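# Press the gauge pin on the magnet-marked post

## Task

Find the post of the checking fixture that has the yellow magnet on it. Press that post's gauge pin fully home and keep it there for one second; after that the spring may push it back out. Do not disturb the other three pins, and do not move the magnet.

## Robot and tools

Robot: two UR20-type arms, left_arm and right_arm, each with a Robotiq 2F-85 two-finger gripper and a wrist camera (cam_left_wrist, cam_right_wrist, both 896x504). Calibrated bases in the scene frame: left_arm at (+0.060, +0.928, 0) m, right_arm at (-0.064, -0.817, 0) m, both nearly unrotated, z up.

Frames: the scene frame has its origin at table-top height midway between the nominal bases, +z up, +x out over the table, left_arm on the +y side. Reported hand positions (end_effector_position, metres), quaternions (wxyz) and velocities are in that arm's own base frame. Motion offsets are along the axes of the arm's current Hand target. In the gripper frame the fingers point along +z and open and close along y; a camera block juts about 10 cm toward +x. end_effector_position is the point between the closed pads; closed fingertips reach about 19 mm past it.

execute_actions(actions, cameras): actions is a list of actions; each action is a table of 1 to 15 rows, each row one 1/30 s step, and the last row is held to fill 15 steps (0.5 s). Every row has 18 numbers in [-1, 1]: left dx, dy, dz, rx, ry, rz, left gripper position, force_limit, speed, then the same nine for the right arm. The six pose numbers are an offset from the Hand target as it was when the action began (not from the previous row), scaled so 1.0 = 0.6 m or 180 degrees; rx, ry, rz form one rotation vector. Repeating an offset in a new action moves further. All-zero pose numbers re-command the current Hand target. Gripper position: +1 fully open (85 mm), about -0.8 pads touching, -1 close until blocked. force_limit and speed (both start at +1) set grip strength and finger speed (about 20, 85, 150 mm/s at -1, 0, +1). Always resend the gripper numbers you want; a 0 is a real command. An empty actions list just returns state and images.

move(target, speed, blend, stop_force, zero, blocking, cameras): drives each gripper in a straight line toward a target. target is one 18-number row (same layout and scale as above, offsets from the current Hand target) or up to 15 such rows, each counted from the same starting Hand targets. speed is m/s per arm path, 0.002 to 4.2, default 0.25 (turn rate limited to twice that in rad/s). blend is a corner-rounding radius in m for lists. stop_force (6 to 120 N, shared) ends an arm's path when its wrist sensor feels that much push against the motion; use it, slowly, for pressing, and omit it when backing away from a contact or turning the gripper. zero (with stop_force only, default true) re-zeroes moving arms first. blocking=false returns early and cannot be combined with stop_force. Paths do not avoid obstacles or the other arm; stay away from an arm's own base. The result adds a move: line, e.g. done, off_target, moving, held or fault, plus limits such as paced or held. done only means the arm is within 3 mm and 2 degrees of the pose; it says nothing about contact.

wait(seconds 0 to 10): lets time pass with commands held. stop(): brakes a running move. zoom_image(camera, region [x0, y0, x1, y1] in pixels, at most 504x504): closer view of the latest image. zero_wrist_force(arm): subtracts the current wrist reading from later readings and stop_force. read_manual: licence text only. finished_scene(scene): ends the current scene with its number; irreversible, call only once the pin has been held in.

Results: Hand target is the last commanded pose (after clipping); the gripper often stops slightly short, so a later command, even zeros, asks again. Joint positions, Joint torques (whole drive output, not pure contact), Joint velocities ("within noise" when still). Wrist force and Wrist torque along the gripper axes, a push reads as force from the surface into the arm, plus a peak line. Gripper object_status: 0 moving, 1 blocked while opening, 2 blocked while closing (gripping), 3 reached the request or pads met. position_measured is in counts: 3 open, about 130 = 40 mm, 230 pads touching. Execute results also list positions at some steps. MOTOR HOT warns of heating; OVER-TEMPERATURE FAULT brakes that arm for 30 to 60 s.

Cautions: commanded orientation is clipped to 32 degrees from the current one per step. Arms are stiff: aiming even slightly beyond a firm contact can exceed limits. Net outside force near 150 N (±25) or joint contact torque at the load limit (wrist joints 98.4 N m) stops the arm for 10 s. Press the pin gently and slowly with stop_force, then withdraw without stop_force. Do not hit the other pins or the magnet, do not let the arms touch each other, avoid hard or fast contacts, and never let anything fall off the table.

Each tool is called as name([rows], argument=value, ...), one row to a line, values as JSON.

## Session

execute_actions(actions=[])

Scene clock: 0.00 s.
left_arm: end_effector_position=(+1.6020, +0.5513, +0.3701) position_measured=3 object_status=3 end_effector_quat_wxyz=(-0.049, +0.940, +0.190, +0.279) | right_arm: end_effector_position=(+0.4481, +0.4679, +0.3319) position_measured=3 object_status=3 end_effector_quat_wxyz=(-0.272, +0.502, +0.649, +0.503)
Joint positions: left_arm=[0.193 -0.686 0.985 -2.439 -1.472 -3.319] | right_arm=[4.007 -1.969 -2.772 1.193 2.076 2.519]
Joint velocities: within noise
Joint torques (N m): no reading
Motor temperatures (°C): left_arm=[24 35 26 38 34 34] | right_arm=[28 35 36 37 34 38]
Wrist force (N): no reading
Wrist torque (N m): no reading
Wrist force, peak (N): no reading
Hand target: left_arm +1.6020, +0.5513, +0.3701; -0.049, +0.940, +0.190, +0.279 | right_arm +0.4481, +0.4679, +0.3319; -0.272, +0.502, +0.649, +0.503
Tool commands: left_gripper/position=+1.0 left_gripper/force_limit=+1.0 left_gripper/speed=+1.0 right_gripper/position=+1.0 right_gripper/force_limit=+1.0 right_gripper/speed=+1.0
camera_calibration:
cam_left_wrist: T_world_to_cam=[[0.280319, -0.958405, -0.0536817, 0.116011], [-0.933413, -0.259108, -0.248199, 1.75322], [0.223966, 0.119682, -0.967221, 0.0591923], [0, 0, 0, 1]] pos_world=[1.5907, 0.558373, 0.498626]
cam_right_wrist: T_world_to_cam=[[0.956613, -0.13676, 0.257272, -0.433465], [0.120637, -0.61784, -0.776995, 0.502422], [0.265214, 0.774319, -0.574535, -0.162484], [0, 0, 0, 1]] pos_world=[0.39714, 0.37695, 0.408545]

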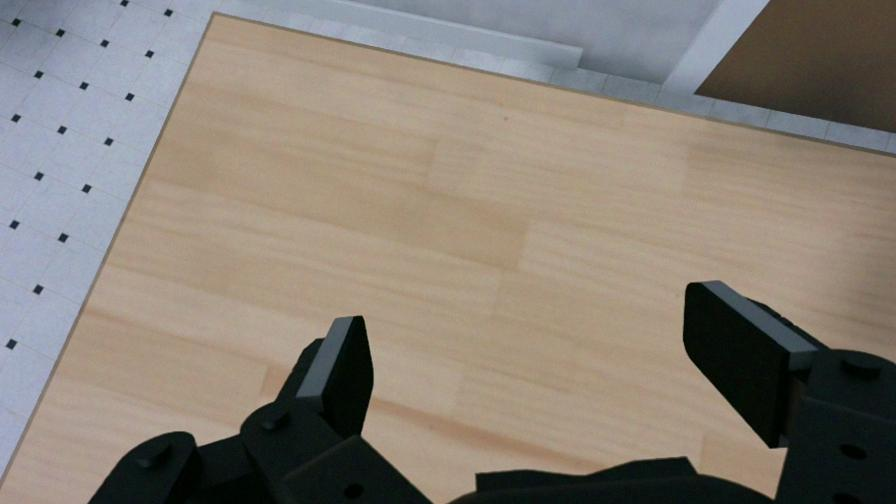

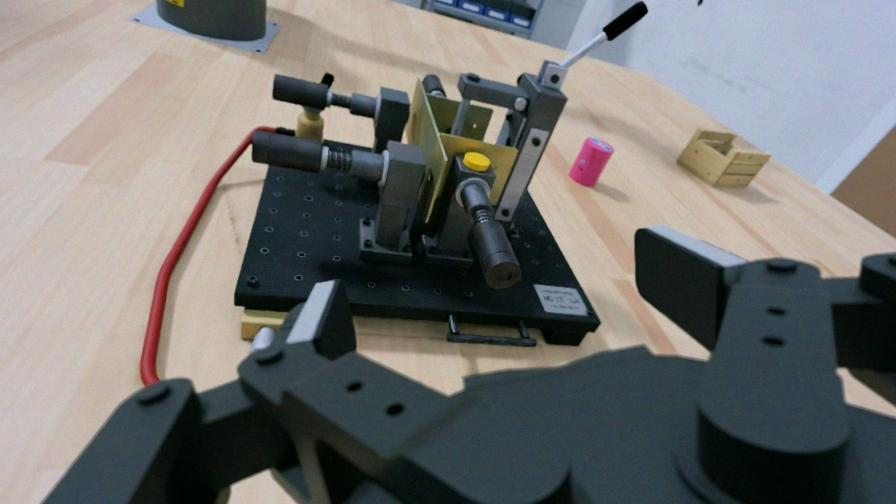

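move(target=[0,0,0,0,0,0,1,1,1,-0.061,0.123,0.33,0.105,-0.3745,0.0797,-1,0,0], speed=0.3, cameras=["cam_right_wrist"])

zoom_image(camera="cam_right_wrist", region=[360, 40, 620, 240])

Scene clock: 3.77 s.
left_arm: end_effector_position=(+1.6020, +0.5513, +0.3701) position_measured=3 object_status=3 end_effector_quat_wxyz=(-0.049, +0.940, +0.190, +0.279) | right_arm: end_effector_position=(+0.5592, +0.6366, +0.2598) position_measured=232 object_status=3 end_effector_quat_wxyz=(+0.000, +0.719, +0.695, -0.001)
Joint positions: left_arm=[0.193 -0.686 0.985 -2.439 -1.472 -3.319] | right_arm=[4.231 -1.719 -2.165 -0.831 1.571 2.693]
Joint velocities: within noise
Joint torques (N m): left_arm=[1.53 -276.26 -105.9 -11.38 2.28 0.03] | right_arm=[24.67 85.56 99.55 3.36 -4.44 5.52]
Motor temperatures (°C): left_arm=[24 35 26 38 34 34] | right_arm=[28 35 36 37 34 38]
Wrist force (N): left_arm=[0.5 0.2 0.0] | right_arm=[-1.2 2.4 0.0]
Wrist torque (N m): left_arm=[0.04 -0.07 0.00] | right_arm=[1.13 0.48 -0.65]
Wrist force, peak (N): left_arm=[0.7 -0.5 -0.3] | right_arm=[1.0 3.3 0.4]
Hand target: left_arm +1.6020, +0.5513, +0.3701; -0.049, +0.940, +0.190, +0.279 | right_arm +0.5592, +0.6366, +0.2598; +0.000, +0.719, +0.695, -0.001
Off the commanded pose: left_arm 0.000 m, 0 deg | right_arm 0.000 m, 0 deg.
move: done
camera_calibration:
cam_right_wrist: T_world_to_cam=[[0.978132, -0.195824, 0.0700786, -0.423892], [-0.20776, -0.935613, 0.28542, 0.647097], [0.00967445, -0.293738, -0.955837, 0.55789], [0, 0, 0, 1]] pos_world=[0.543666, 0.686298, 0.378263]
Images, in order (width x height): cam_right_wrist 896x504.

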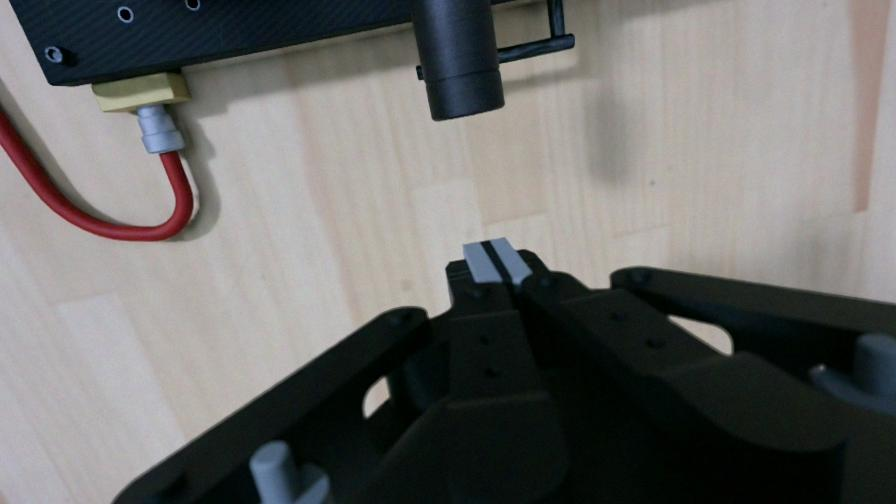

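Scaled by 1.938 from the camera's 896x504 image, which has a finer 1280x720 frame.

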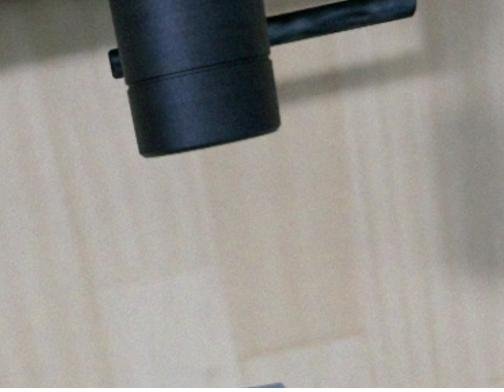

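move(target=[0,0,0,0,0,0,1,1,1,0.0077,0.0105,0.1613,0,0,0,-1,0,0], speed=0.15, cameras=["cam_right_wrist"])

zoom_image(camera="cam_right_wrist", region=[350, 0, 650, 300])

Scene clock: 7.43 s.
left_arm: end_effector_position=(+1.6020, +0.5513, +0.3701) position_measured=3 object_status=3 end_effector_quat_wxyz=(-0.049, +0.940, +0.190, +0.279) | right_arm: end_effector_position=(+0.5656, +0.6409, +0.1632) position_measured=232 object_status=3 end_effector_quat_wxyz=(+0.000, +0.719, +0.695, -0.001)
Joint positions: left_arm=[0.193 -0.686 0.985 -2.439 -1.472 -3.319] | right_arm=[4.227 -1.827 -2.213 -0.674 1.571 2.689]
Joint velocities: within noise
Joint torques (N m): left_arm=[4.56 -279.61 -110 -10.6 2.88 0.7] | right_arm=[-20.35 100.92 59.96 15.78 -3.93 -6.92]
Motor temperatures (°C): left_arm=[24 35 26 38 34 34] | right_arm=[28 35 36 37 34 38]
Wrist force (N): left_arm=[0.1 -0.1 -0.1] | right_arm=[-2.0 2.1 0.4]
Wrist torque (N m): left_arm=[-0.01 -0.01 -0.01] | right_arm=[1.34 0.61 -0.61]
Wrist force, peak (N): left_arm=[0.7 -0.2 -0.2] | right_arm=[-1.9 2.6 2.6]
Hand target: left_arm +1.6020, +0.5513, +0.3701; -0.049, +0.940, +0.190, +0.279 | right_arm +0.5656, +0.6409, +0.1630; +0.000, +0.719, +0.695, -0.001
Off the commanded pose: left_arm 0.000 m, 0 deg | right_arm 0.000 m, 0 deg.
move: done
camera_calibration:
cam_right_wrist: T_world_to_cam=[[0.978129, -0.195828, 0.0700999, -0.422515], [-0.207772, -0.935583, 0.285508, 0.680105], [0.00967373, -0.293828, -0.955809, 0.466746], [0, 0, 0, 1]] pos_world=[0.550066, 0.690698, 0.281563]
Images, in order (width x height): cam_right_wrist 896x504.

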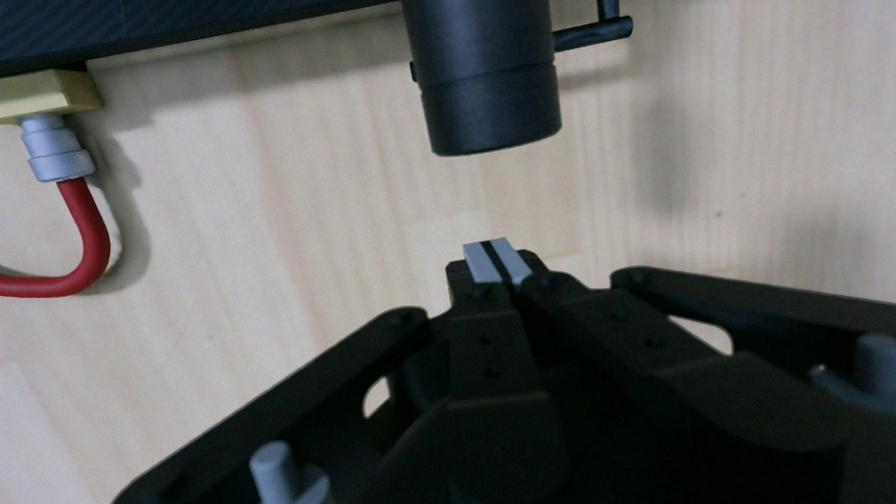

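Scaled by 1.680 from the camera's 896x504 image, which has a finer 1280x720 frame.

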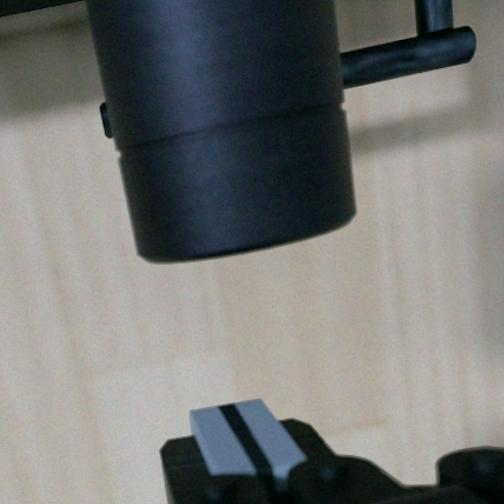

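move([
  [0,0,0,0,0,0,1,1,1,0.035,0.0017,0,0,0,0,-1,0,0],
  [0,0,0,0,0,0,1,1,1,0.105,0.0017,0,0,0,0,-1,0,0],
], speed=[0.05,0.009], stop_force=55, cameras=["cam_right_wrist"])

Scene clock: 12.57 s.
left_arm: end_effector_position=(+1.6020, +0.5513, +0.3701) position_measured=3 object_status=3 end_effector_quat_wxyz=(-0.049, +0.940, +0.190, +0.279) | right_arm: end_effector_position=(+0.5682, +0.6906, +0.1629) position_measured=232 object_status=3 end_effector_quat_wxyz=(+0.000, +0.719, +0.695, -0.001)
Joint positions: left_arm=[0.193 -0.686 0.985 -2.439 -1.472 -3.319] | right_arm=[4.251 -1.863 -2.159 -0.692 1.571 2.713]
Joint velocities: within noise
Joint torques (N m): left_arm=[3.52 -286.89 -113 -10.99 3.68 2.4] | right_arm=[12.64 149.88 98.14 27.03 13.32 -6.64]
Motor temperatures (°C): left_arm=[24 35 26 38 34 34] | right_arm=[28 35 36 37 34 38]
Wrist force (N): left_arm=[0.2 -0.2 -0.2] | right_arm=[-46.1 9.5 4.8]
Wrist torque (N m): left_arm=[-0.03 -0.01 0.00] | right_arm=[1.28 0.88 -0.78]
Wrist force, peak (N): left_arm=[0.7 -0.3 -0.4] | right_arm=[-71.4 4.5 -14.2]
Hand target: left_arm +1.6020, +0.5513, +0.3701; -0.049, +0.940, +0.190, +0.279 | right_arm +0.5682, +0.6906, +0.1629; +0.000, +0.719, +0.695, -0.001 (not the last commanded pose)
Off the commanded pose: left_arm 0.000 m, 0 deg | right_arm 0.013 m, 0 deg.
move: contact (right_arm); path passed 1 of 2 targets
camera_calibration:
cam_right_wrist: T_world_to_cam=[[0.97813, -0.195868, 0.0699763, -0.415248], [-0.207777, -0.93548, 0.285843, 0.727032], [0.00947392, -0.294131, -0.955718, 0.481443], [0, 0, 0, 1]] pos_world=[0.552665, 0.740397, 0.281364]
Images, in order (width x height): cam_right_wrist 896x504.

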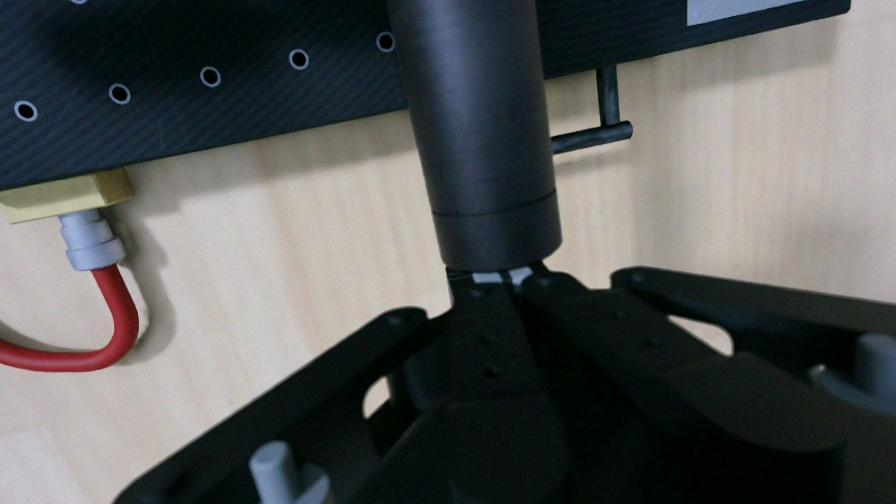

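move(target=[0,0,0,0,0,0,1,1,1,0.012,0,0,0,0,0,-1,0,0], speed=0.003, stop_force=22, cameras=[])

wait(seconds=1.5, cameras=["cam_right_wrist"])

Scene clock: 13.50 s.
left_arm: end_effector_position=(+1.6020, +0.5513, +0.3701) position_measured=3 object_status=3 end_effector_quat_wxyz=(-0.049, +0.940, +0.190, +0.279) | right_arm: end_effector_position=(+0.5683, +0.6908, +0.1629) position_measured=232 object_status=3 end_effector_quat_wxyz=(+0.000, +0.719, +0.695, -0.001)
Joint positions: left_arm=[0.193 -0.686 0.985 -2.439 -1.472 -3.319] | right_arm=[4.251 -1.864 -2.158 -0.692 1.571 2.713]
Joint velocities: within noise
Joint torques (N m): left_arm=[9.27 -283.21 -112.28 -11.1 4.15 2.21] | right_arm=[33.76 134.6 113.65 33.15 13.81 1.66]
Motor temperatures (°C): left_arm=[24 35 26 38 34 34] | right_arm=[28 35 36 37 34 38]
Wrist force (N): left_arm=[0.5 -0.2 -0.3] | right_arm=[-73.7 1.8 -9.4]
Wrist torque (N m): left_arm=[-0.03 -0.07 -0.01] | right_arm=[1.28 1.22 -1.02]
Wrist force, peak (N): left_arm=[0.7 -0.1 0.1] | right_arm=[-76.7 1.1 -8.1]
Hand target: left_arm +1.6020, +0.5513, +0.3701; -0.049, +0.940, +0.190, +0.279 | right_arm +0.5682, +0.6908, +0.1629; +0.000, +0.719, +0.695, -0.001 (not the last commanded pose)
Off the commanded pose: left_arm 0.000 m, 0 deg | right_arm 0.007 m, 0 deg.
move: contact (right_arm)
No camera images: "cameras" was empty.

Scene clock: 15.00 s.
left_arm: end_effector_position=(+1.6020, +0.5513, +0.3701) position_measured=3 object_status=3 end_effector_quat_wxyz=(-0.049, +0.940, +0.190, +0.279) | right_arm: end_effector_position=(+0.5682, +0.6908, +0.1629) position_measured=232 object_status=3 end_effector_quat_wxyz=(+0.000, +0.719, +0.695, -0.001)
Joint positions: left_arm=[0.193 -0.686 0.985 -2.439 -1.472 -3.319] | right_arm=[4.251 -1.864 -2.158 -0.692 1.571 2.713]
Joint velocities: within noise
Joint torques (N m): left_arm=[7.83 -288.25 -115.93 -10.4 4.87 2.34] | right_arm=[30.24 141.04 111.02 29.66 13.43 -5.94]
Motor temperatures (°C): left_arm=[24 35 26 38 34 34] | right_arm=[28 35 36 37 34 38]
Wrist force (N): left_arm=[0.0 -0.2 -0.2] | right_arm=[-70.4 3.0 -10.6]
Wrist torque (N m): left_arm=[-0.02 0.02 -0.01] | right_arm=[1.32 1.17 -0.98]
Wrist force, peak (N): left_arm=[0.5 -0.4 -0.4] | right_arm=[-73.1 1.6 -12.7]
Hand target: left_arm +1.6020, +0.5513, +0.3701; -0.049, +0.940, +0.190, +0.279 | right_arm +0.5682, +0.6908, +0.1629; +0.000, +0.719, +0.695, -0.001 (not the last commanded pose)
Tool commands: left_gripper/position=+1.0 left_gripper/force_limit=+1.0 left_gripper/speed=+1.0 right_gripper/position=-1.0 right_gripper/force_limit=+0.0 right_gripper/speed=+0.0
Off the commanded pose: left_arm 0.000 m, 0 deg | right_arm 0.007 m, 0 deg.
wait: 1.50 s; at rest by 0.17 s
camera_calibration:
cam_right_wrist: T_world_to_cam=[[0.978151, -0.195777, 0.0699469, -0.415279], [-0.207681, -0.935498, 0.285852, 0.727177], [0.009472, -0.294133, -0.955717, 0.481504], [0, 0, 0, 1]] pos_world=[0.552666, 0.740597, 0.281364]
Images, in order (width x height): cam_right_wrist 896x504.

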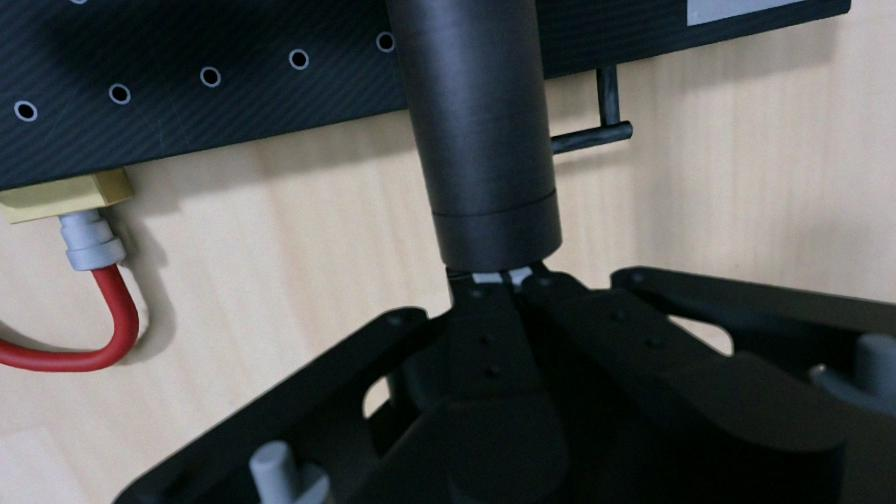

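move(target=[0,0,0,0,0,0,1,1,1,-0.09,0,0,0,0,0,-1,0,0], speed=0.08, cameras=["cam_right_wrist"])

finished_scene(scene=2)

Scene clock: 16.30 s.
left_arm: end_effector_position=(+1.6020, +0.5513, +0.3701) position_measured=3 object_status=3 end_effector_quat_wxyz=(-0.049, +0.940, +0.190, +0.279) | right_arm: end_effector_position=(+0.5665, +0.6370, +0.1630) position_measured=232 object_status=3 end_effector_quat_wxyz=(+0.000, +0.719, +0.695, -0.001)
Joint positions: left_arm=[0.193 -0.686 0.985 -2.439 -1.472 -3.319] | right_arm=[4.224 -1.825 -2.217 -0.673 1.571 2.686]
Joint velocities: within noise
Joint torques (N m): left_arm=[5.6 -288.37 -115.98 -11.47 4.04 2.58] | right_arm=[-21.38 136.76 61.49 15.65 -3.52 -6.45]
Motor temperatures (°C): left_arm=[24 35 26 38 34 34] | right_arm=[28 35 36 37 34 38]
Wrist force (N): left_arm=[0.5 -0.2 -0.2] | right_arm=[-0.3 2.0 2.1]
Wrist torque (N m): left_arm=[-0.03 -0.08 0.00] | right_arm=[1.32 0.30 -0.61]
Wrist force, peak (N): left_arm=[0.5 -0.2 -0.3] | right_arm=[-70.8 3.1 -10.8]
Hand target: left_arm +1.6020, +0.5513, +0.3701; -0.049, +0.940, +0.190, +0.279 | right_arm +0.5665, +0.6368, +0.1630; +0.000, +0.719, +0.695, -0.001
Off the commanded pose: left_arm 0.000 m, 0 deg | right_arm 0.000 m, 0 deg.
move: done
camera_calibration:
cam_right_wrist: T_world_to_cam=[[0.978151, -0.195777, 0.0699469, -0.424149], [-0.207681, -0.935498, 0.285852, 0.676494], [0.009472, -0.294133, -0.955717, 0.465696], [0, 0, 0, 1]] pos_world=[0.550966, 0.686797, 0.281364]
Images, in order (width x height): cam_right_wrist 896x504.

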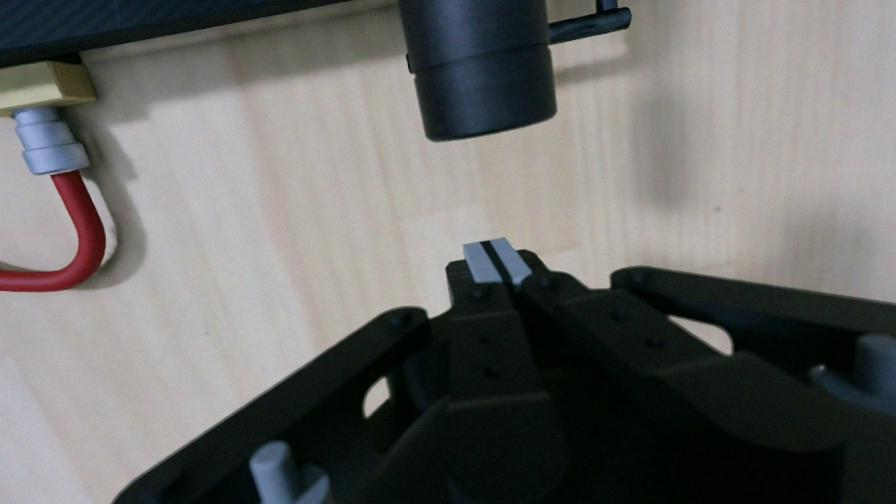

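The scene is finished: the task was done.


## Next scene

The same job, from a new start.

execute_actions(actions=[])

Scene clock: 0.00 s.
left_arm: end_effector_position=(+0.3071, -0.4220, +0.1602) position_measured=3 object_status=3 end_effector_quat_wxyz=(+0.066, +0.956, -0.074, +0.275) | right_arm: end_effector_position=(+0.4900, -0.3027, +0.2369) position_measured=3 object_status=3 end_effector_quat_wxyz=(+0.548, -0.467, -0.511, -0.471)
Joint positions: left_arm=[-1.763 -1.739 2.857 -2.766 -1.003 1.555] | right_arm=[2.511 -2.074 -2.06 -2.212 2.389 -0.015]
Joint velocities: within noise
Joint torques (N m): no reading
Motor temperatures (°C): left_arm=[24 35 26 38 34 33] | right_arm=[28 35 35 36 33 38]
Wrist force (N): no reading
Wrist torque (N m): no reading
Wrist force, peak (N): no reading
Hand target: left_arm +0.3071, -0.4220, +0.1602; +0.066, +0.956, -0.074, +0.275 | right_arm +0.4900, -0.3027, +0.2369; +0.548, -0.467, -0.511, -0.471
Tool commands: left_gripper/position=+1.0 left_gripper/force_limit=+1.0 left_gripper/speed=+1.0 right_gripper/position=+1.0 right_gripper/force_limit=+1.0 right_gripper/speed=+1.0
camera_calibration:
cam_left_wrist: T_world_to_cam=[[-0.285835, -0.958093, 0.0188626, -0.30276], [-0.929607, 0.27245, -0.248197, 0.463413], [0.232657, -0.0884782, -0.968526, 0.172428], [0, 0, 0, 1]] pos_world=[0.304136, -0.401073, 0.28773]
cam_right_wrist: T_world_to_cam=[[0.978979, 0.0562001, -0.196068, -0.399553], [-0.174505, -0.266853, -0.947807, 0.238768], [-0.105588, 0.962097, -0.251436, 0.530477], [0, 0, 0, 1]] pos_world=[0.488832, -0.424199, 0.281347]

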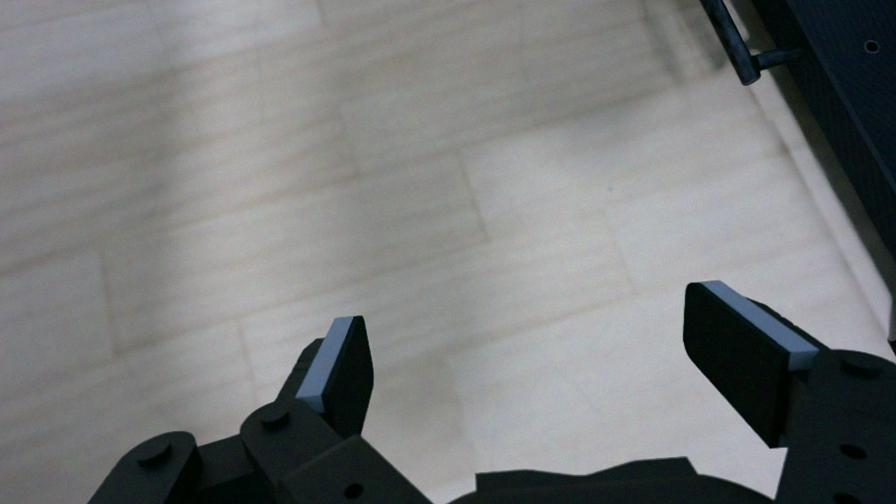

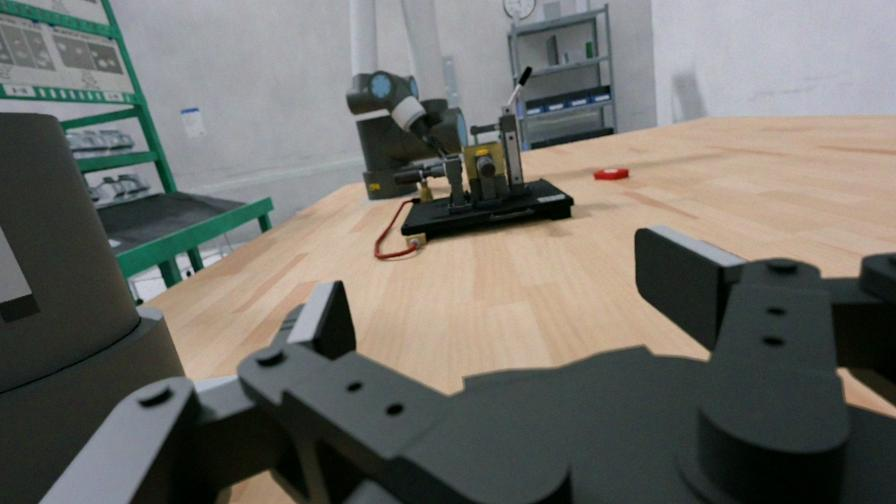

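zoom_image(camera="cam_right_wrist", region=[370, 60, 600, 260])

zoom_image(camera="cam_right_wrist", region=[390, 100, 540, 220])

Scaled by 2.191 from the camera's 896x504 image, which has a finer 1280x720 frame.

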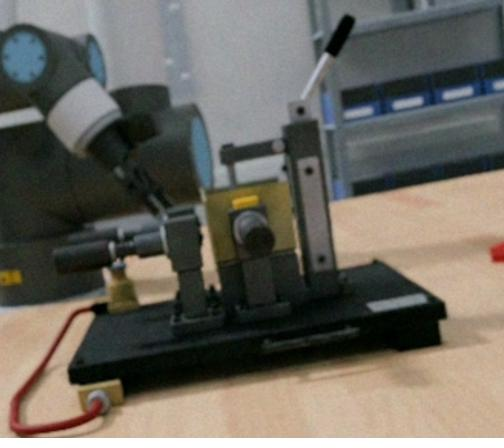

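Scaled by 3.360 from the camera's 896x504 image, which has a finer 1280x720 frame.

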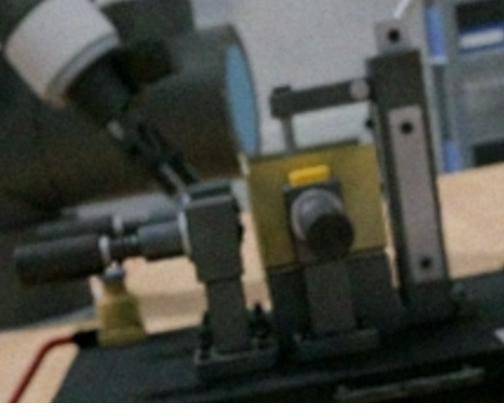

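move([
  [0,0,0,0,0,0,1,1,1,0.26,0.377,0.558,-0.02,-0.131,0.0026,-1,0,0],
  [0,0,0,0,0,0,1,1,1,0.267,0.125,0.987,-0.0325,-0.21,0.0042,-1,0,0],
], speed=0.35, blend=[0.12,0], cameras=["cam_right_wrist"])

zoom_image(camera="cam_right_wrist", region=[300, 30, 700, 330])

Scene clock: 5.83 s.
left_arm: end_effector_position=(+0.3071, -0.4220, +0.1602) position_measured=3 object_status=3 end_effector_quat_wxyz=(+0.066, +0.956, -0.074, +0.275) | right_arm: end_effector_position=(+0.4988, +0.2875, +0.4199) position_measured=232 object_status=3 end_effector_quat_wxyz=(-0.332, +0.624, +0.633, +0.316)
Joint positions: left_arm=[-1.763 -1.739 2.857 -2.766 -1.003 1.555] | right_arm=[3.575 -1.387 -2.599 -0.225 2.418 2.219]
Joint velocities: within noise
Joint torques (N m): left_arm=[4.37 -15.02 -56.96 -7.85 3.66 -0.46] | right_arm=[20.08 41.75 61.27 14.32 0.85 6.54]
Motor temperatures (°C): left_arm=[24 35 26 38 34 33] | right_arm=[28 35 35 36 33 38]
Wrist force (N): left_arm=[0.1 0.0 -0.1] | right_arm=[-0.5 1.4 2.0]
Wrist torque (N m): left_arm=[0.01 0.00 0.00] | right_arm=[0.52 0.19 -0.27]
Wrist force, peak (N): left_arm=[-0.1 -0.5 -0.3] | right_arm=[2.0 -1.2 3.8]
Hand target: left_arm +0.3071, -0.4220, +0.1602; +0.066, +0.956, -0.074, +0.275 | right_arm +0.4988, +0.2876, +0.4199; -0.332, +0.624, +0.633, +0.316
Off the commanded pose: left_arm 0.000 m, 0 deg | right_arm 0.000 m, 0 deg.
move: done
camera_calibration:
cam_right_wrist: T_world_to_cam=[[0.985768, -0.130434, -0.106063, -0.392985], [-0.168045, -0.782554, -0.599475, 0.570072], [-0.00480767, 0.608767, -0.793335, 0.288497], [0, 0, 0, 1]] pos_world=[0.484577, 0.219226, 0.528938]
Images, in order (width x height): cam_right_wrist 896x504.

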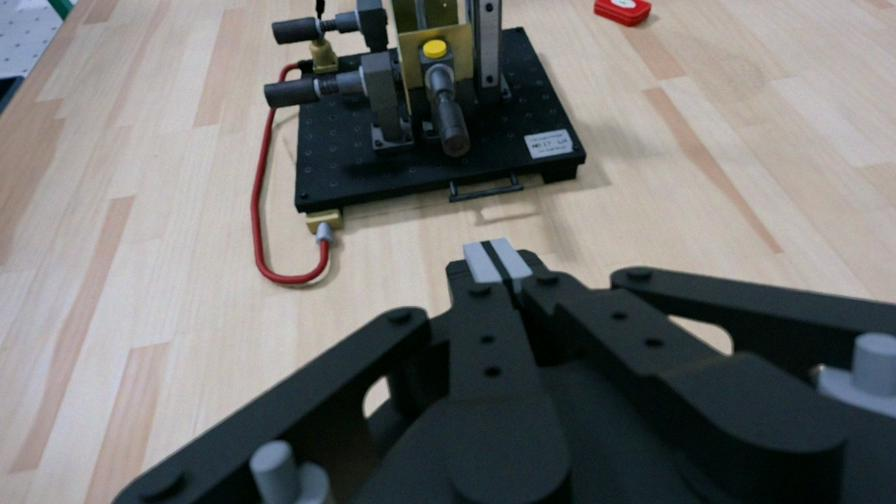

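Scaled by 1.260 from the camera's 896x504 image, which has a finer 1280x720 frame.

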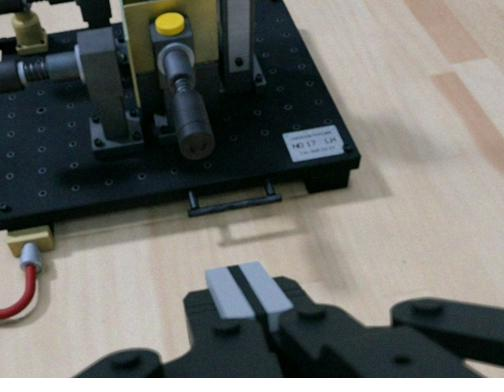

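move(target=[0,0,0,0,0,0,1,1,1,0.0888,0.0422,0.584,-0.0075,-0.303,0.0042,-1,0,0], speed=0.3, cameras=["cam_right_wrist"])

zoom_image(camera="cam_right_wrist", region=[360, 40, 620, 240])

Scene clock: 8.93 s.
left_arm: end_effector_position=(+0.3071, -0.4220, +0.1602) position_measured=3 object_status=3 end_effector_quat_wxyz=(+0.066, +0.956, -0.074, +0.275) | right_arm: end_effector_position=(+0.5148, +0.6041, +0.2594) position_measured=232 object_status=3 end_effector_quat_wxyz=(+0.000, +0.707, +0.707, +0.000)
Joint positions: left_arm=[-1.763 -1.739 2.857 -2.766 -1.003 1.555] | right_arm=[4.263 -1.661 -2.235 -0.818 1.57 2.692]
Joint velocities: within noise
Joint torques (N m): left_arm=[10.2 -9.42 -62.74 -7.37 4.23 -1.2] | right_arm=[22.64 63.69 99.46 5.21 -4.64 5.74]
Motor temperatures (°C): left_arm=[24 35 26 38 34 33] | right_arm=[28 35 35 36 33 38]
Wrist force (N): left_arm=[0.2 0.0 -0.4] | right_arm=[-0.3 2.0 2.0]
Wrist torque (N m): left_arm=[0.00 -0.04 0.00] | right_arm=[1.45 0.10 -0.44]
Wrist force, peak (N): left_arm=[0.4 0.1 -0.4] | right_arm=[3.2 2.0 3.2]
Hand target: left_arm +0.3071, -0.4220, +0.1602; +0.066, +0.956, -0.074, +0.275 | right_arm +0.5148, +0.6042, +0.2594; +0.000, +0.707, +0.707, +0.000
Off the commanded pose: left_arm 0.000 m, 0 deg | right_arm 0.000 m, 0 deg.
move: done
camera_calibration:
cam_right_wrist: T_world_to_cam=[[0.984079, -0.162972, 0.0709095, -0.409905], [-0.176559, -0.942142, 0.284946, 0.595669], [0.0203685, -0.29293, -0.955917, 0.542442], [0, 0, 0, 1]] pos_world=[0.497501, 0.653299, 0.377862]
Images, in order (width x height): cam_right_wrist 896x504.

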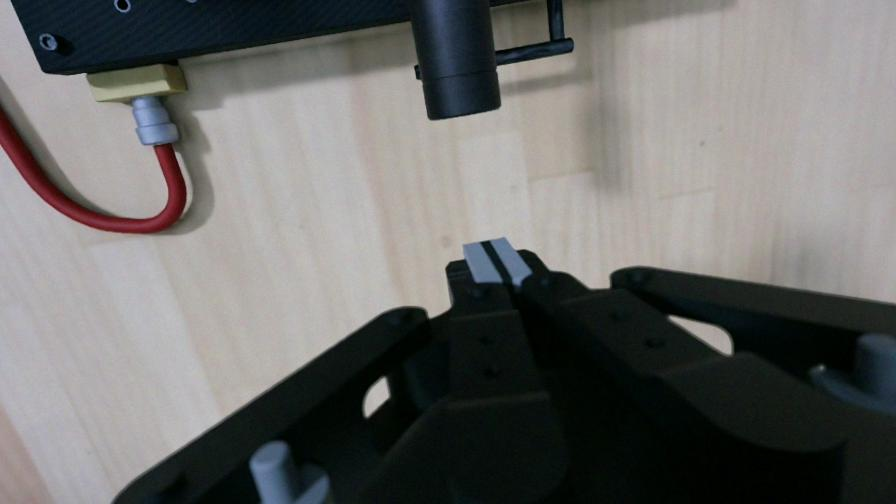

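Scaled by 1.938 from the camera's 896x504 image, which has a finer 1280x720 frame.

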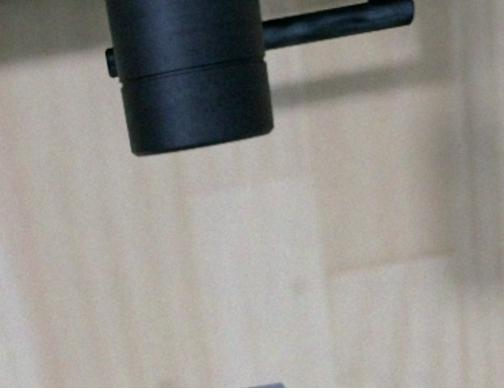

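move(target=[0,0,0,0,0,0,1,1,1,0.0077,0.0087,0.1607,0,0,0,-1,0,0], speed=0.15, cameras=["cam_right_wrist"])

Scene clock: 10.33 s.
left_arm: end_effector_position=(+0.3071, -0.4220, +0.1602) position_measured=3 object_status=3 end_effector_quat_wxyz=(+0.066, +0.956, -0.074, +0.275) | right_arm: end_effector_position=(+0.5201, +0.6087, +0.1631) position_measured=232 object_status=3 end_effector_quat_wxyz=(+0.000, +0.707, +0.707, +0.000)
Joint positions: left_arm=[-1.763 -1.739 2.857 -2.766 -1.003 1.555] | right_arm=[4.259 -1.776 -2.288 -0.65 1.57 2.688]
Joint velocities: within noise
Joint torques (N m): left_arm=[9.31 -6.55 -63.29 -6.49 3.45 -0.6] | right_arm=[-19.77 82.65 56.59 16.6 -2.83 -8.07]
Motor temperatures (°C): left_arm=[24 35 26 38 34 33] | right_arm=[28 35 35 36 33 38]
Wrist force (N): left_arm=[0.0 -0.1 0.0] | right_arm=[-0.9 2.4 1.8]
Wrist torque (N m): left_arm=[-0.01 0.00 0.00] | right_arm=[1.52 0.12 -0.42]
Wrist force, peak (N): left_arm=[0.1 -0.2 -0.4] | right_arm=[-0.4 2.5 3.6]
Hand target: left_arm +0.3071, -0.4220, +0.1602; +0.066, +0.956, -0.074, +0.275 | right_arm +0.5201, +0.6087, +0.1630; +0.000, +0.707, +0.707, +0.000
Off the commanded pose: left_arm 0.000 m, 0 deg | right_arm 0.000 m, 0 deg.
move: done
camera_calibration:
cam_right_wrist: T_world_to_cam=[[0.984082, -0.16295, 0.0709286, -0.407465], [-0.176546, -0.942109, 0.285066, 0.628299], [0.020371, -0.293051, -0.95588, 0.451697], [0, 0, 0, 1]] pos_world=[0.502701, 0.657899, 0.281562]
Images, in order (width x height): cam_right_wrist 896x504.

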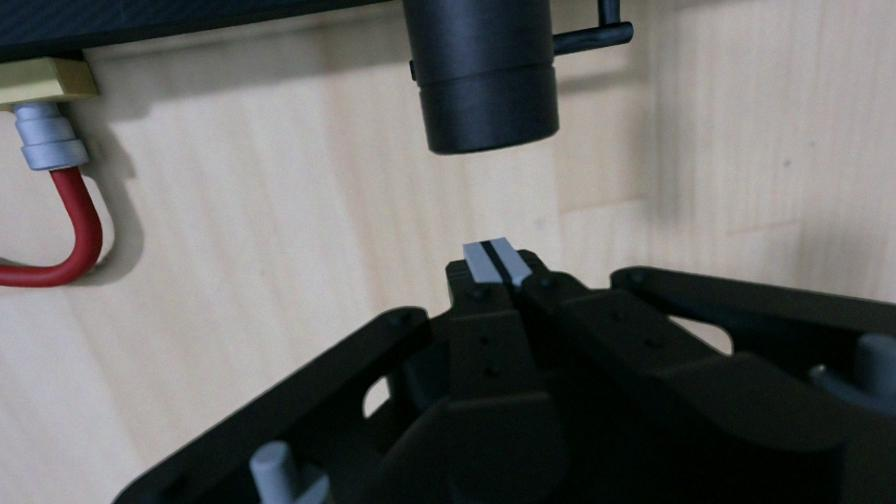

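move([
  [0,0,0,0,0,0,1,1,1,0.037,0,0,0,0,0,-1,0,0],
  [0,0,0,0,0,0,1,1,1,0.105,0,0,0,0,0,-1,0,0],
], speed=[0.06,0.01], stop_force=55, cameras=["cam_right_wrist"])

move(target=[0,0,0,0,0,0,1,1,1,0.012,0,0,0,0,0,-1,0,0], speed=0.003, stop_force=20, cameras=[])

wait(seconds=1.3, cameras=["cam_right_wrist"])

Scene clock: 14.93 s.
left_arm: end_effector_position=(+0.3071, -0.4220, +0.1602) position_measured=3 object_status=3 end_effector_quat_wxyz=(+0.066, +0.956, -0.074, +0.275) | right_arm: end_effector_position=(+0.5200, +0.6588, +0.1628) position_measured=232 object_status=3 end_effector_quat_wxyz=(+0.001, +0.707, +0.707, +0.000)
Joint positions: left_arm=[-1.763 -1.739 2.857 -2.766 -1.003 1.555] | right_arm=[4.286 -1.813 -2.235 -0.666 1.57 2.715]
Joint velocities: within noise
Joint torques (N m): left_arm=[12.21 -5.51 -67.78 -7.3 4.33 -0.49] | right_arm=[9.01 141.1 99.52 27.61 13.05 -7.63]
Motor temperatures (°C): left_arm=[24 35 26 38 34 33] | right_arm=[28 35 35 36 33 38]
Wrist force (N): left_arm=[-0.2 -0.1 0.0] | right_arm=[-44.8 9.4 12.7]
Wrist torque (N m): left_arm=[-0.02 0.04 0.00] | right_arm=[1.59 0.61 -0.51]
Wrist force, peak (N): left_arm=[0.5 0.1 -0.3] | right_arm=[-75.3 3.1 -15.4]
Hand target: left_arm +0.3071, -0.4220, +0.1602; +0.066, +0.956, -0.074, +0.275 | right_arm +0.5200, +0.6588, +0.1628; +0.001, +0.707, +0.707, +0.000 (not the last commanded pose)
Off the commanded pose: left_arm 0.000 m, 0 deg | right_arm 0.013 m, 0 deg.
move: contact (right_arm); path passed 1 of 2 targets
camera_calibration:
cam_right_wrist: T_world_to_cam=[[0.984082, -0.162972, 0.0708651, -0.399247], [-0.176553, -0.942048, 0.285262, 0.675489], [0.0202686, -0.293233, -0.955826, 0.466258], [0, 0, 0, 1]] pos_world=[0.502701, 0.707999, 0.281263]
Images, in order (width x height): cam_right_wrist 896x504.

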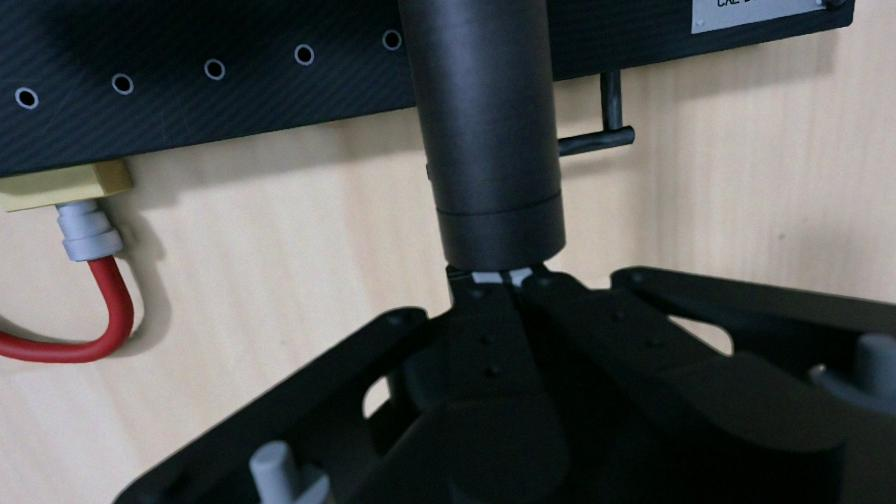

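Scene clock: 15.70 s.
left_arm: end_effector_position=(+0.3071, -0.4220, +0.1602) position_measured=3 object_status=3 end_effector_quat_wxyz=(+0.066, +0.956, -0.074, +0.275) | right_arm: end_effector_position=(+0.5200, +0.6590, +0.1628) position_measured=232 object_status=3 end_effector_quat_wxyz=(+0.001, +0.707, +0.707, +0.000)
Joint positions: left_arm=[-1.763 -1.739 2.857 -2.766 -1.003 1.555] | right_arm=[4.286 -1.813 -2.235 -0.666 1.57 2.715]
Joint velocities: within noise
Joint torques (N m): left_arm=[10.67 -8 -69.23 -7.51 4.34 -1.19] | right_arm=[31.27 122.87 112.02 35.68 12.23 3.06]
Motor temperatures (°C): left_arm=[24 35 26 38 34 33] | right_arm=[28 35 35 36 33 38]
Wrist force (N): left_arm=[0.2 -0.1 0.1] | right_arm=[-71.2 1.5 -4.2]
Wrist torque (N m): left_arm=[-0.02 -0.03 0.00] | right_arm=[1.60 1.00 -0.71]
Wrist force, peak (N): left_arm=[0.0 0.3 -0.3] | right_arm=[-73.9 0.4 -2.5]
Hand target: left_arm +0.3071, -0.4220, +0.1602; +0.066, +0.956, -0.074, +0.275 | right_arm +0.5200, +0.6590, +0.1628; +0.001, +0.707, +0.707, +0.000 (not the last commanded pose)
Off the commanded pose: left_arm 0.000 m, 0 deg | right_arm 0.007 m, 0 deg.
move: contact (right_arm)
No camera images: "cameras" was empty.

Scene clock: 17.00 s.
left_arm: end_effector_position=(+0.3071, -0.4220, +0.1602) position_measured=3 object_status=3 end_effector_quat_wxyz=(+0.066, +0.956, -0.074, +0.275) | right_arm: end_effector_position=(+0.5200, +0.6590, +0.1628) position_measured=232 object_status=3 end_effector_quat_wxyz=(+0.001, +0.707, +0.707, +0.000)
Joint positions: left_arm=[-1.763 -1.739 2.857 -2.766 -1.003 1.555] | right_arm=[4.286 -1.813 -2.235 -0.666 1.57 2.715]
Joint velocities: within noise
Joint torques (N m): left_arm=[12.49 -9.28 -70.34 -7.85 4.16 -1.16] | right_arm=[29.95 125.76 111.62 30.44 12.71 2.16]
Motor temperatures (°C): left_arm=[24 35 26 38 34 33] | right_arm=[28 35 35 36 33 38]
Wrist force (N): left_arm=[-0.2 0.0 -0.2] | right_arm=[-68.3 2.6 -4.9]
Wrist torque (N m): left_arm=[0.00 0.05 0.00] | right_arm=[1.62 1.00 -0.69]
Wrist force, peak (N): left_arm=[-0.3 0.3 -0.5] | right_arm=[-71.6 0.8 -5.9]
Hand target: left_arm +0.3071, -0.4220, +0.1602; +0.066, +0.956, -0.074, +0.275 | right_arm +0.5200, +0.6590, +0.1628; +0.001, +0.707, +0.707, +0.000 (not the last commanded pose)
Tool commands: left_gripper/position=+1.0 left_gripper/force_limit=+1.0 left_gripper/speed=+1.0 right_gripper/position=-1.0 right_gripper/force_limit=+0.0 right_gripper/speed=+0.0
Off the commanded pose: left_arm 0.000 m, 0 deg | right_arm 0.007 m, 0 deg.
wait: 1.30 s; at rest by 0.17 s
camera_calibration:
cam_right_wrist: T_world_to_cam=[[0.984082, -0.162972, 0.0708651, -0.399214], [-0.176553, -0.942048, 0.285262, 0.675677], [0.0202686, -0.293233, -0.955826, 0.466317], [0, 0, 0, 1]] pos_world=[0.502701, 0.708199, 0.281263]
Images, in order (width x height): cam_right_wrist 896x504.

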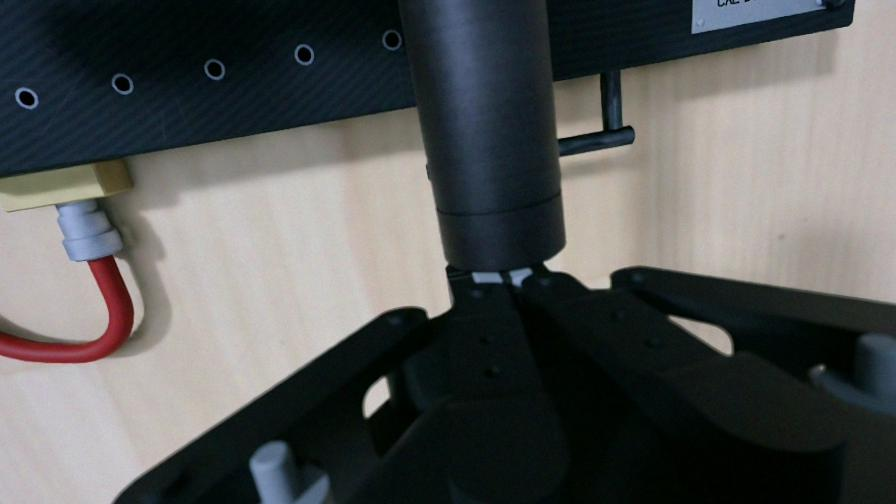

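move(target=[0,0,0,0,0,0,1,1,1,-0.09,0,0,0,0,0,-1,0,0], speed=0.08, cameras=[])

finished_scene(scene=3)

Scene clock: 18.23 s.
left_arm: end_effector_position=(+0.3071, -0.4220, +0.1602) position_measured=3 object_status=3 end_effector_quat_wxyz=(+0.066, +0.956, -0.074, +0.275) | right_arm: end_effector_position=(+0.5200, +0.6052, +0.1629) position_measured=232 object_status=3 end_effector_quat_wxyz=(+0.001, +0.707, +0.707, +0.000)
Joint positions: left_arm=[-1.763 -1.739 2.857 -2.766 -1.003 1.555] | right_arm=[4.257 -1.773 -2.291 -0.649 1.57 2.686]
Joint velocities: within noise
Joint torques (N m): left_arm=[7.14 -6.41 -68.94 -8.4 3.99 -1.28] | right_arm=[-13.06 123.26 53.98 16.03 -3.64 -7.89]
Motor temperatures (°C): left_arm=[24 35 26 38 34 33] | right_arm=[28 35 35 36 33 38]
Wrist force (N): left_arm=[0.1 -0.2 0.0] | right_arm=[-1.7 1.7 1.7]
Wrist torque (N m): left_arm=[-0.02 -0.02 0.00] | right_arm=[1.37 0.25 -0.42]
Wrist force, peak (N): left_arm=[-0.4 0.0 0.2] | right_arm=[-68.3 2.5 -5.1]
Hand target: left_arm +0.3071, -0.4220, +0.1602; +0.066, +0.956, -0.074, +0.275 | right_arm +0.5200, +0.6050, +0.1629; +0.001, +0.707, +0.707, +0.000
Off the commanded pose: left_arm 0.000 m, 0 deg | right_arm 0.000 m, 0 deg.
move: done
No camera images: "cameras" was empty.

The scene is finished: the task was done.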